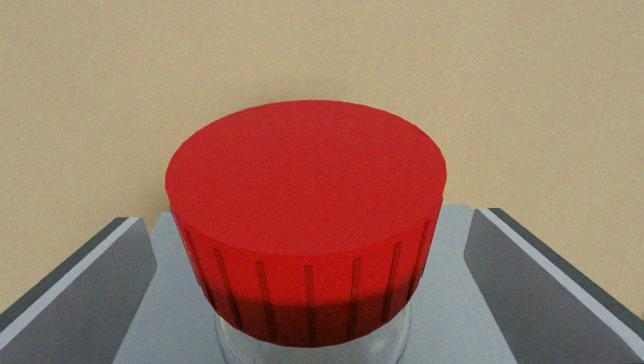

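Emit:
move(target={"side": "left", "x": 0.25, "y": 0.398, "z": 1.415, "quat_wxyz": [0.53366, 0.4639, -0.4639, -0.53366]}, min_time_s=1.0, cameras=[])

Emit:
move(target={"side": "left", "x": 0.17, "y": 0.22, "z": 1.36, "quat_wxyz": [0.5213, 0.4777, -0.4777, -0.5213]}, min_time_s=1.2, cameras=["head_camera"])

Emit:
move(target={"side": "left", "x": 0.22, "y": 0.068, "z": 1.316, "quat_wxyz": [0.5213, 0.4777, -0.4777, -0.5213]}, min_time_s=1.2, cameras=["head_camera", "left_wrist_camera"])

Scene clock: 162.27 s.
Joint torques (N m): left_arm=[-10.56 7.02 12.4 3.36 -0.85 -0.99 0.38] | right_arm=[-1.86 -9.76 -8.38 -1.79 0.6 0.21 0.08]
External joint torques (N m): left_arm=[-0.57 1.31 1.06 -0.45 -0.08 -0.15 0.37] | right_arm=[1.16 -0.67 1.42 0.22 -0.17 0.02 0.09]
Wrist force (N): left_arm=[1.1 -5.1 0.5] | right_arm=[2.6 5.0 0.2]
Wrist torque (N m): left_arm=[0.19 0.12 -0.02] | right_arm=[-0.30 -0.01 -0.12]
Wrist force, peak (N): left_arm=[1.0 -6.2 0.1] | right_arm=[3.3 5.1 1.2]
move: done
base_odometry: x=+3.723 y=-0.504 heading=-0.041
lidar_m: 0.48 0.50 0.69 1.35 2.13 3.07 5.35 2.98 2.40 1.90 0.68 0.50
base_status: not commanded
joint_positions: torso_squat_rad=+0.350 torso_shift_rad=+0.000 torso_pitch_rad=+0.000 torso_yaw_rad=+0.000 left_shoulder_pitch_rad=+0.943 left_shoulder_roll_rad=+1.823 left_shoulder_yaw_rad=+1.169 left_elbow_rad=-2.056 left_forearm_roll_rad=+0.810 left_wrist_pitch_rad=+0.502 left_hand_roll_rad=-0.420 left_gripper_m=+0.100 right_shoulder_pitch_rad=+0.857 right_shoulder_roll_rad=-1.278 right_shoulder_yaw_rad=-0.615 right_elbow_rad=-2.460 right_forearm_roll_rad=+0.286 right_wrist_pitch_rad=+0.432 right_hand_roll_rad=-0.095 right_gripper_m=+0.100 head_pan_rad=+0.500 head_tilt_rad=+0.200
joint_status: all done
wheel_motors_off: 0
motor_effort: left_wheel=+9(9) right_wheel=-7(9)
chest: x=-0.2281 y=-0.0002 z=+1.2475 quat_wxyz=(+1.000, +0.000, +0.000, +0.000) (m; base frame)
left_hand: x=+0.2502 y=+0.3977 z=+1.4147 quat_wxyz=(+0.533, +0.465, -0.465, -0.532) (m; base frame)
left_hand_status: reached (checked arc, planned for 1.0 s): 0 mm and 0.3 deg off.
right_hand: x=+0.1500 y=-0.3998 z=+1.2801 quat_wxyz=(+0.500, -0.501, -0.500, +0.499) (m; base frame)
pictures: none
No camera images: "cameras" was empty.

Scene clock: 163.80 s.
Joint torques (N m): left_arm=[-10.14 3.81 8.47 5.45 -1.65 0.2 0.22] | right_arm=[-2.01 -9.54 -8.94 -2.09 0.64 0.08 0.03]
External joint torques (N m): left_arm=[-0.68 1.2 0.79 -0.2 0.11 -0.11 0.2] | right_arm=[1.02 -0.46 0.85 -0.08 -0.12 -0.11 0.04]
Wrist force (N): left_arm=[1.0 -4.8 -0.4] | right_arm=[3.0 4.2 -0.1]
Wrist torque (N m): left_arm=[0.17 0.12 -0.15] | right_arm=[-0.17 0.03 -0.08]
Wrist force, peak (N): left_arm=[0.2 -6.0 0.3] | right_arm=[3.5 4.8 1.3]
move: short
base_odometry: x=+3.723 y=-0.504 heading=-0.041
lidar_m: 0.48 0.50 0.69 1.35 2.13 3.07 5.35 2.97 2.40 1.89 0.69 0.51
base_status: not commanded
joint_positions: torso_squat_rad=+0.350 torso_shift_rad=+0.000 torso_pitch_rad=+0.000 torso_yaw_rad=+0.000 left_shoulder_pitch_rad=+0.816 left_shoulder_roll_rad=+2.128 left_shoulder_yaw_rad=+1.255 left_elbow_rad=-2.617 left_forearm_roll_rad=+0.741 left_wrist_pitch_rad=+1.193 left_hand_roll_rad=+0.168 left_gripper_m=+0.100 right_shoulder_pitch_rad=+0.857 right_shoulder_roll_rad=-1.278 right_shoulder_yaw_rad=-0.615 right_elbow_rad=-2.460 right_forearm_roll_rad=+0.286 right_wrist_pitch_rad=+0.432 right_hand_roll_rad=-0.095 right_gripper_m=+0.100 head_pan_rad=+0.500 head_tilt_rad=+0.200
joint_status: all done
wheel_motors_off: 0
motor_effort: left_wheel=+9(10) right_wheel=-7(9)
chest: x=-0.2280 y=-0.0002 z=+1.2475 quat_wxyz=(+1.000, +0.000, +0.000, +0.000) (m; base frame)
left_hand: x=+0.1710 y=+0.2201 z=+1.3604 quat_wxyz=(+0.561, +0.431, -0.431, -0.561) (m; base frame)
left_hand_status: short (checked arc, as near as the solve gets, planned for 1.2 s): 1 mm and 9.9 deg off. The place is met; only the turn is off.
right_hand: x=+0.1500 y=-0.3998 z=+1.2801 quat_wxyz=(+0.500, -0.501, -0.500, +0.499) (m; base frame)
pictures: head_camera
camera_calibration:
head_camera: T_world_to_cam=[[0.451582, -0.892016, 0.0195196, 0.0692956], [-0.135686, -0.0902807, -0.98663, 1.45871], [0.881852, 0.442896, -0.161803, 0.359143], [0, 0, 0, 1]] pos_world=[-0.150077, 0.0344433, 1.49596]

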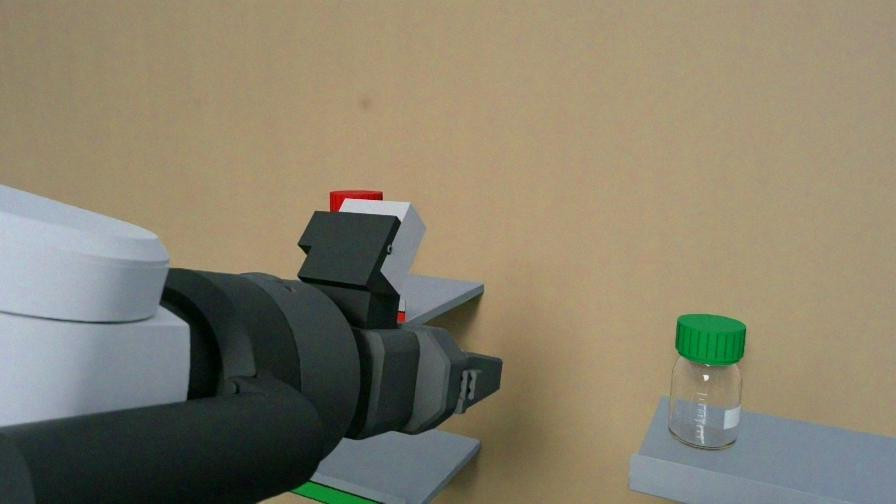

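Scene clock: 165.33 s.
Joint torques (N m): left_arm=[-15.88 -6.84 5.42 5.03 -1.41 1.04 0.09] | right_arm=[-2.06 -9.4 -9.12 -1.97 0.57 0.26 0.1]
External joint torques (N m): left_arm=[-0.31 -0.18 -1.72 0.75 0.12 -0.27 0.07] | right_arm=[0.96 -0.31 0.67 0.04 -0.2 0.07 0.11]
Wrist force (N): left_arm=[0.8 -5.1 1.1] | right_arm=[2.7 4.2 0.3]
Wrist torque (N m): left_arm=[0.21 0.11 -0.16] | right_arm=[-0.19 0.01 -0.07]
Wrist force, peak (N): left_arm=[2.0 -5.6 0.2] | right_arm=[3.0 4.9 1.0]
move: done
base_odometry: x=+3.723 y=-0.504 heading=-0.041
lidar_m: 0.48 0.50 0.69 1.35 2.13 3.07 5.36 2.98 2.39 1.90 0.69 0.49
base_status: not commanded
joint_positions: torso_squat_rad=+0.350 torso_shift_rad=+0.000 torso_pitch_rad=+0.000 torso_yaw_rad=+0.000 left_shoulder_pitch_rad=+0.968 left_shoulder_roll_rad=+2.991 left_shoulder_yaw_rad=+1.252 left_elbow_rad=-2.337 left_forearm_roll_rad=+0.496 left_wrist_pitch_rad=+1.618 left_hand_roll_rad=+0.710 left_gripper_m=+0.100 right_shoulder_pitch_rad=+0.857 right_shoulder_roll_rad=-1.278 right_shoulder_yaw_rad=-0.615 right_elbow_rad=-2.460 right_forearm_roll_rad=+0.286 right_wrist_pitch_rad=+0.432 right_hand_roll_rad=-0.095 right_gripper_m=+0.100 head_pan_rad=+0.500 head_tilt_rad=+0.200
joint_status: all done
wheel_motors_off: 0
motor_effort: left_wheel=+9(9) right_wheel=-8(8)
chest: x=-0.2280 y=-0.0002 z=+1.2475 quat_wxyz=(+1.000, +0.000, +0.000, +0.000) (m; base frame)
left_hand: x=+0.2199 y=+0.0678 z=+1.3162 quat_wxyz=(+0.521, +0.478, -0.478, -0.521) (m; base frame)
left_hand_status: reached (checked arc, planned for 1.2 s): 0 mm and 0.0 deg off.
right_hand: x=+0.1500 y=-0.3998 z=+1.2801 quat_wxyz=(+0.500, -0.501, -0.500, +0.499) (m; base frame)
pictures: head_camera, left_wrist_camera
camera_calibration:
head_camera: T_world_to_cam=[[0.451569, -0.892025, 0.0194314, 0.0694257], [-0.135726, -0.0902006, -0.986632, 1.4587], [0.881853, 0.442895, -0.161802, 0.359142], [0, 0, 0, 1]] pos_world=[-0.150077, 0.0344432, 1.49596]
left_wrist_camera: T_world_to_cam=[[-0.0368357, -0.99932, -0.00160958, 0.0769171], [-0.541738, 0.0213223, -0.840277, 1.25095], [0.83974, -0.0300802, -0.542155, 0.605178], [0, 0, 0, 1]] pos_world=[0.172328, 0.0683955, 1.37937]

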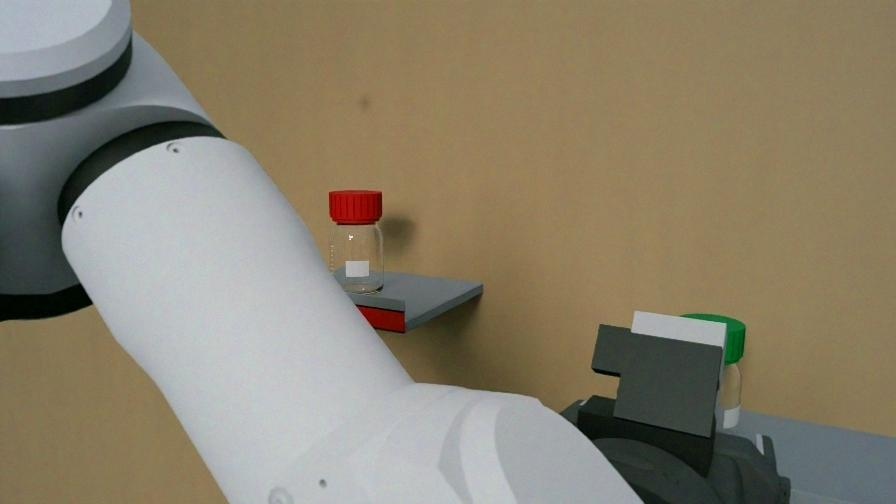

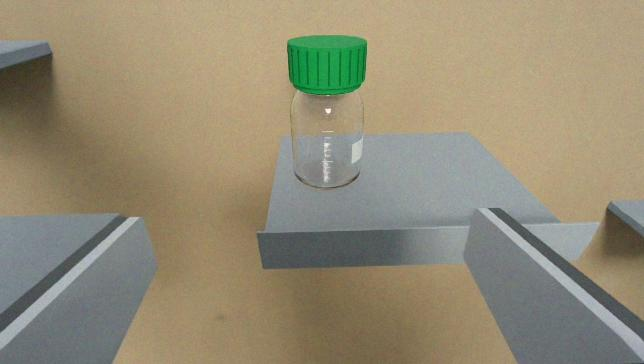

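Emit:
move(target={"side": "left", "x": 0.32, "y": 0.058, "z": 1.316, "quat_wxyz": [0.53366, 0.4639, -0.4639, -0.53366]}, min_time_s=1.0, cameras=["left_wrist_camera", "head_camera"])

Scene clock: 167.47 s.
Joint torques (N m): left_arm=[-19.85 -6.97 6.66 5.81 -1.7 1.07 0.16] | right_arm=[-2.17 -9.92 -8.95 -1.79 0.54 0.3 -0.13]
External joint torques (N m): left_arm=[-0.48 1.12 -1.78 0.28 -0.08 0.03 0.15] | right_arm=[0.85 -0.83 0.84 0.23 -0.22 0.11 -0.12]
Wrist force (N): left_arm=[1.0 -5.1 0.2] | right_arm=[2.2 4.4 0.1]
Wrist torque (N m): left_arm=[0.20 0.13 -0.03] | right_arm=[-0.19 -0.05 -0.07]
Wrist force, peak (N): left_arm=[1.6 -6.2 0.2] | right_arm=[2.6 5.7 0.5]
move: done
base_odometry: x=+3.723 y=-0.504 heading=-0.041
lidar_m: 0.47 0.50 0.69 1.36 2.13 3.07 5.36 2.97 2.40 1.90 0.69 0.50
base_status: not commanded
joint_positions: torso_squat_rad=+0.350 torso_shift_rad=+0.000 torso_pitch_rad=+0.000 torso_yaw_rad=+0.000 left_shoulder_pitch_rad=+1.059 left_shoulder_roll_rad=+3.038 left_shoulder_yaw_rad=+1.243 left_elbow_rad=-1.912 left_forearm_roll_rad=+0.478 left_wrist_pitch_rad=+1.268 left_hand_roll_rad=+0.548 left_gripper_m=+0.100 right_shoulder_pitch_rad=+0.857 right_shoulder_roll_rad=-1.278 right_shoulder_yaw_rad=-0.615 right_elbow_rad=-2.460 right_forearm_roll_rad=+0.286 right_wrist_pitch_rad=+0.432 right_hand_roll_rad=-0.095 right_gripper_m=+0.100 head_pan_rad=+0.500 head_tilt_rad=+0.200
joint_status: all done
wheel_motors_off: 0
motor_effort: left_wheel=+9(9) right_wheel=-7(8)
chest: x=-0.2280 y=-0.0002 z=+1.2475 quat_wxyz=(+1.000, +0.000, +0.000, +0.000) (m; base frame)
left_hand: x=+0.3191 y=+0.0582 z=+1.3165 quat_wxyz=(+0.533, +0.464, -0.465, -0.533) (m; base frame)
left_hand_status: reached (checked arc, planned for 1.0 s): 1 mm and 0.1 deg off.
right_hand: x=+0.1500 y=-0.3998 z=+1.2801 quat_wxyz=(+0.500, -0.501, -0.500, +0.499) (m; base frame)
pictures: head_camera, left_wrist_camera
camera_calibration:
head_camera: T_world_to_cam=[[0.451569, -0.892025, 0.0194314, 0.0694257], [-0.135726, -0.0902006, -0.986632, 1.4587], [0.881853, 0.442895, -0.161802, 0.359142], [0, 0, 0, 1]] pos_world=[-0.150077, 0.0344432, 1.49596]
left_wrist_camera: T_world_to_cam=[[-0.036986, -0.999315, 0.000991408, 0.0676448], [-0.584365, 0.0208233, -0.811224, 1.28049], [0.810648, -0.0305832, -0.584735, 0.587177], [0, 0, 0, 1]] pos_world=[0.274783, 0.0588922, 1.38204]

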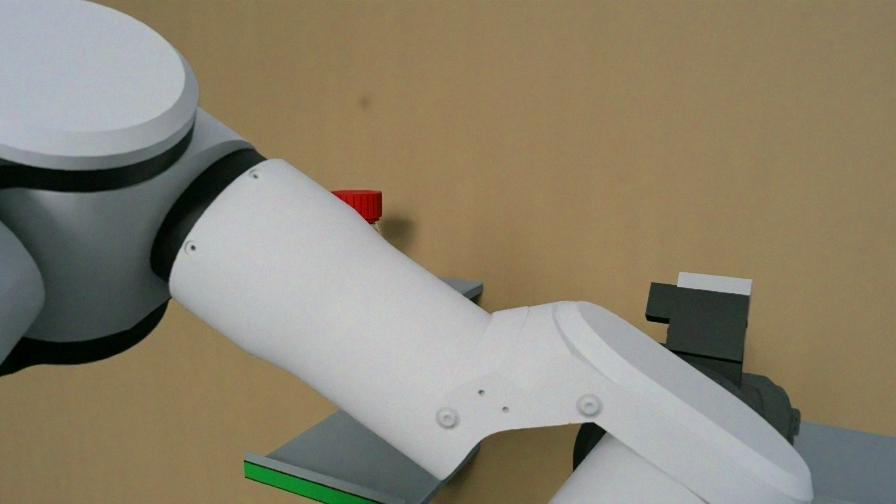

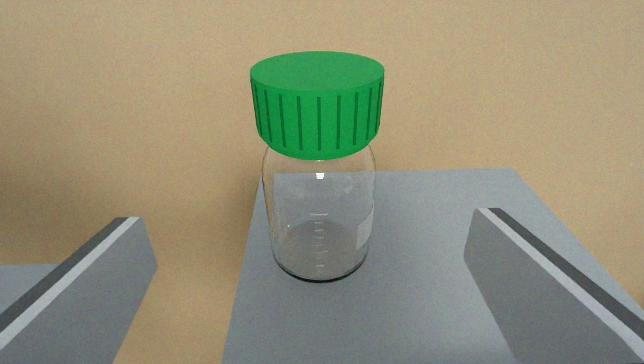

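Emit:
move(target={"side": "left", "x": 0.375, "y": 0.055, "z": 1.308, "quat_wxyz": [0.53366, 0.4639, -0.4639, -0.53366]}, min_time_s=0.8, cameras=["left_wrist_camera", "head_camera"])

Scene clock: 169.60 s.
Joint torques (N m): left_arm=[-22.47 -8.07 6.3 6.5 -1.58 0.98 0.17] | right_arm=[-2.15 -9.78 -8.82 -1.8 0.42 0.14 -0.07]
External joint torques (N m): left_arm=[-0.77 1.03 -2.18 0.51 -0.03 0.03 0.15] | right_arm=[0.87 -0.69 0.97 0.21 -0.35 -0.05 -0.06]
Wrist force (N): left_arm=[1.1 -5.3 0.4] | right_arm=[3.4 4.3 1.1]
Wrist torque (N m): left_arm=[0.22 0.14 -0.05] | right_arm=[-0.18 0.09 -0.06]
Wrist force, peak (N): left_arm=[1.1 -5.8 0.3] | right_arm=[3.6 5.2 1.4]
move: done
base_odometry: x=+3.723 y=-0.504 heading=-0.041
lidar_m: 0.48 0.50 0.69 1.35 2.14 3.07 5.35 2.97 2.40 1.90 0.69 0.51
base_status: not commanded
joint_positions: torso_squat_rad=+0.350 torso_shift_rad=+0.000 torso_pitch_rad=+0.000 torso_yaw_rad=+0.000 left_shoulder_pitch_rad=+1.136 left_shoulder_roll_rad=+3.126 left_shoulder_yaw_rad=+1.232 left_elbow_rad=-1.635 left_forearm_roll_rad=+0.453 left_wrist_pitch_rad=+1.100 left_hand_roll_rad=+0.496 left_gripper_m=+0.100 right_shoulder_pitch_rad=+0.857 right_shoulder_roll_rad=-1.278 right_shoulder_yaw_rad=-0.615 right_elbow_rad=-2.460 right_forearm_roll_rad=+0.286 right_wrist_pitch_rad=+0.432 right_hand_roll_rad=-0.095 right_gripper_m=+0.100 head_pan_rad=+0.500 head_tilt_rad=+0.200
joint_status: all done
wheel_motors_off: 0
motor_effort: left_wheel=+9(9) right_wheel=-7(8)
chest: x=-0.2280 y=-0.0002 z=+1.2475 quat_wxyz=(+1.000, +0.000, +0.000, +0.000) (m; base frame)
left_hand: x=+0.3749 y=+0.0549 z=+1.3084 quat_wxyz=(+0.534, +0.464, -0.464, -0.533) (m; base frame)
left_hand_status: reached (checked arc, planned for 0.8 s): 0 mm and 0.0 deg off.
right_hand: x=+0.1500 y=-0.3998 z=+1.2801 quat_wxyz=(+0.500, -0.501, -0.500, +0.499) (m; base frame)
pictures: head_camera, left_wrist_camera
camera_calibration:
head_camera: T_world_to_cam=[[0.451569, -0.892025, 0.0194314, 0.0694257], [-0.135726, -0.0902006, -0.986632, 1.4587], [0.881853, 0.442895, -0.161802, 0.359142], [0, 0, 0, 1]] pos_world=[-0.150077, 0.0344432, 1.49596]
left_wrist_camera: T_world_to_cam=[[-0.0365549, -0.999331, 0.000588105, 0.0667372], [-0.584956, 0.0209202, -0.810795, 1.30626], [0.810241, -0.0299826, -0.58533, 0.537943], [0, 0, 0, 1]] pos_world=[0.330679, 0.0554944, 1.37394]

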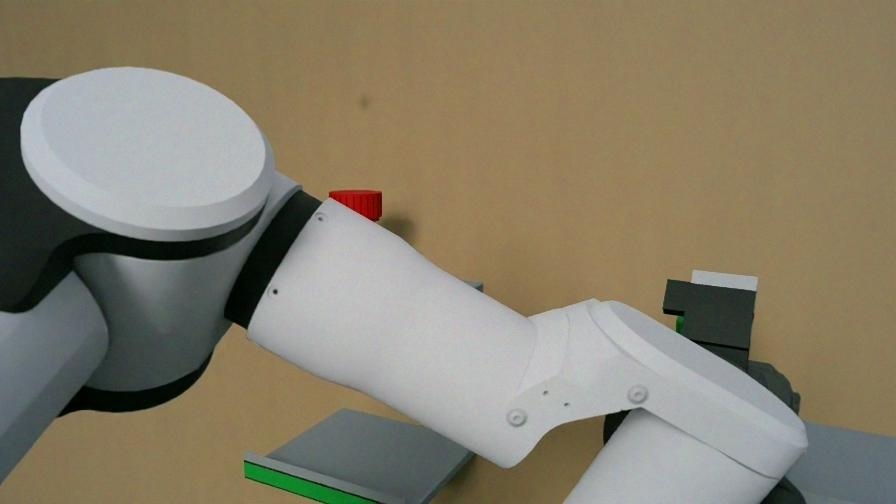

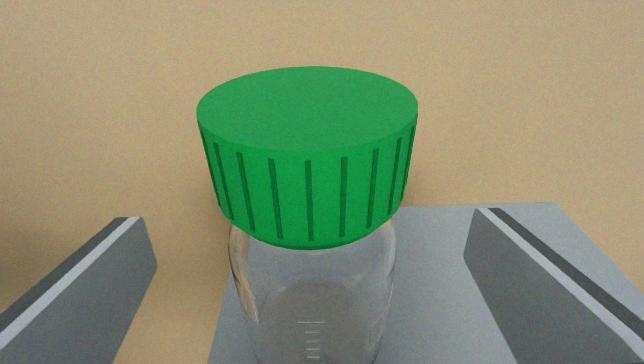

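Emit:
move(target={"side": "left", "x": 0.399, "y": 0.055, "z": 1.305, "quat_wxyz": [0.53366, 0.4639, -0.4639, -0.53366]}, min_time_s=0.6, cameras=["left_wrist_camera"])

Emit:
move(joints={"left_gripper_m": 0.04}, cameras=["left_wrist_camera"])

Scene clock: 171.13 s.
Joint torques (N m): left_arm=[-23.84 -7.82 9.98 5.75 -1.52 0.59 0.13] | right_arm=[-1.61 -9.9 -8.47 -1.81 0.61 0.2 0.19]
External joint torques (N m): left_arm=[-0.96 1.44 0.67 0.55 0.09 -0.12 0.11] | right_arm=[1.41 -0.81 1.32 0.21 -0.16 0.01 0.19]
Wrist force (N): left_arm=[1.4 -5.5 0.3] | right_arm=[2.8 4.4 0.2]
Wrist torque (N m): left_arm=[0.24 0.16 -0.03] | right_arm=[-0.19 0.05 -0.08]
Wrist force, peak (N): left_arm=[1.3 -5.6 0.3] | right_arm=[2.5 5.5 0.6]
move: done
base_odometry: x=+3.723 y=-0.504 heading=-0.041
lidar_m: 0.48 0.51 0.70 1.35 2.14 3.07 5.36 2.97 2.40 1.89 0.69 0.51
base_status: not commanded
joint_positions: torso_squat_rad=+0.350 torso_shift_rad=+0.000 torso_pitch_rad=+0.000 torso_yaw_rad=+0.000 left_shoulder_pitch_rad=+1.264 left_shoulder_roll_rad=+3.141 left_shoulder_yaw_rad=+1.365 left_elbow_rad=-1.504 left_forearm_roll_rad=+0.402 left_wrist_pitch_rad=+1.058 left_hand_roll_rad=+0.366 left_gripper_m=+0.100 right_shoulder_pitch_rad=+0.857 right_shoulder_roll_rad=-1.278 right_shoulder_yaw_rad=-0.615 right_elbow_rad=-2.460 right_forearm_roll_rad=+0.286 right_wrist_pitch_rad=+0.432 right_hand_roll_rad=-0.095 right_gripper_m=+0.100 head_pan_rad=+0.500 head_tilt_rad=+0.200
joint_status: all done
wheel_motors_off: 0
motor_effort: left_wheel=+9(9) right_wheel=-7(9)
chest: x=-0.2280 y=-0.0002 z=+1.2475 quat_wxyz=(+1.000, +0.000, +0.000, +0.000) (m; base frame)
left_hand: x=+0.3990 y=+0.0556 z=+1.3053 quat_wxyz=(+0.533, +0.463, -0.464, -0.534) (m; base frame)
left_hand_status: reached (checked arc, planned for 0.6 s): 1 mm and 0.1 deg off.
right_hand: x=+0.1500 y=-0.3998 z=+1.2801 quat_wxyz=(+0.500, -0.501, -0.500, +0.499) (m; base frame)
pictures: left_wrist_camera
camera_calibration:
left_wrist_camera: T_world_to_cam=[[-0.0383557, -0.999264, 0.000676266, 0.0689364], [-0.585587, 0.0219288, -0.810313, 1.31747], [0.809702, -0.0314761, -0.585997, 0.517795], [0, 0, 0, 1]] pos_world=[0.354877, 0.0562934, 1.37094]

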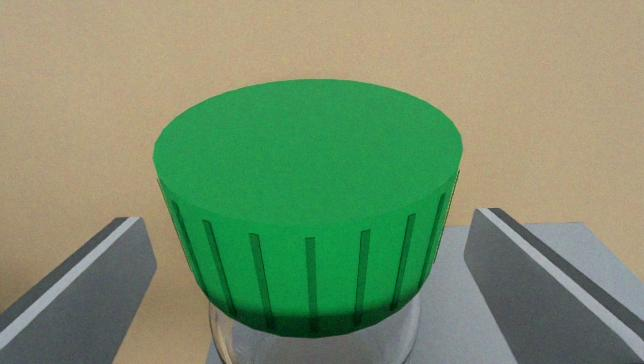

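Scene clock: 172.33 s.
Joint torques (N m): left_arm=[-23.81 -8.3 10.21 5.88 -1.62 0.71 0.23] | right_arm=[-2.07 -9.79 -8.43 -1.67 0.52 0.25 -0.01]
External joint torques (N m): left_arm=[-0.93 0.97 0.9 0.68 -0.02 0 0.22] | right_arm=[0.95 -0.7 1.36 0.34 -0.25 0.06 0]
Wrist force (N): left_arm=[1.6 -4.8 0.6] | right_arm=[2.4 5.4 1.6]
Wrist torque (N m): left_arm=[0.19 0.14 -0.05] | right_arm=[-0.38 0.01 -0.08]
Wrist force, peak (N): left_arm=[2.0 -5.3 0.4] | right_arm=[3.9 4.8 0.7]
move: off_target
base_odometry: x=+3.723 y=-0.504 heading=-0.041
lidar_m: 0.48 0.50 0.70 1.35 2.13 3.07 5.36 2.98 2.40 1.89 0.69 0.50
base_status: not commanded
joint_positions: torso_squat_rad=+0.350 torso_shift_rad=+0.000 torso_pitch_rad=+0.000 torso_yaw_rad=+0.000 left_shoulder_pitch_rad=+1.264 left_shoulder_roll_rad=+3.141 left_shoulder_yaw_rad=+1.365 left_elbow_rad=-1.504 left_forearm_roll_rad=+0.402 left_wrist_pitch_rad=+1.058 left_hand_roll_rad=+0.366 left_gripper_m=+0.055 right_shoulder_pitch_rad=+0.857 right_shoulder_roll_rad=-1.278 right_shoulder_yaw_rad=-0.615 right_elbow_rad=-2.460 right_forearm_roll_rad=+0.286 right_wrist_pitch_rad=+0.432 right_hand_roll_rad=-0.095 right_gripper_m=+0.100 head_pan_rad=+0.500 head_tilt_rad=+0.200
joint_status: left_gripper_m off_target (ended at +0.055, target +0.040)
wheel_motors_off: 0
motor_effort: left_wheel=+9(9) right_wheel=-8(8)
chest: x=-0.2280 y=-0.0002 z=+1.2475 quat_wxyz=(+1.000, +0.000, +0.000, +0.000) (m; base frame)
left_hand: x=+0.3990 y=+0.0556 z=+1.3053 quat_wxyz=(+0.533, +0.463, -0.464, -0.534) (m; base frame)
right_hand: x=+0.1500 y=-0.3998 z=+1.2801 quat_wxyz=(+0.500, -0.501, -0.500, +0.499) (m; base frame)
pictures: left_wrist_camera
camera_calibration:
left_wrist_camera: T_world_to_cam=[[-0.0383557, -0.999264, 0.000676266, 0.0689364], [-0.585587, 0.0219288, -0.810313, 1.31747], [0.809702, -0.0314761, -0.585997, 0.517795], [0, 0, 0, 1]] pos_world=[0.354877, 0.0562934, 1.37094]

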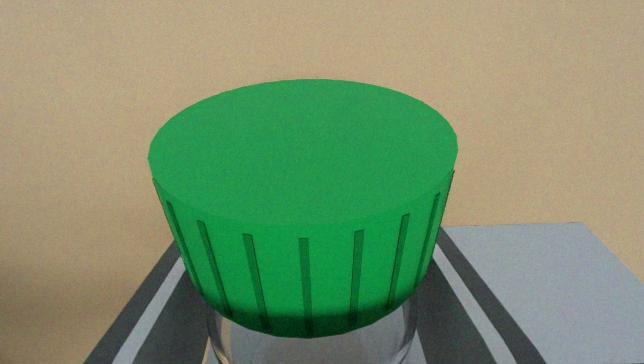

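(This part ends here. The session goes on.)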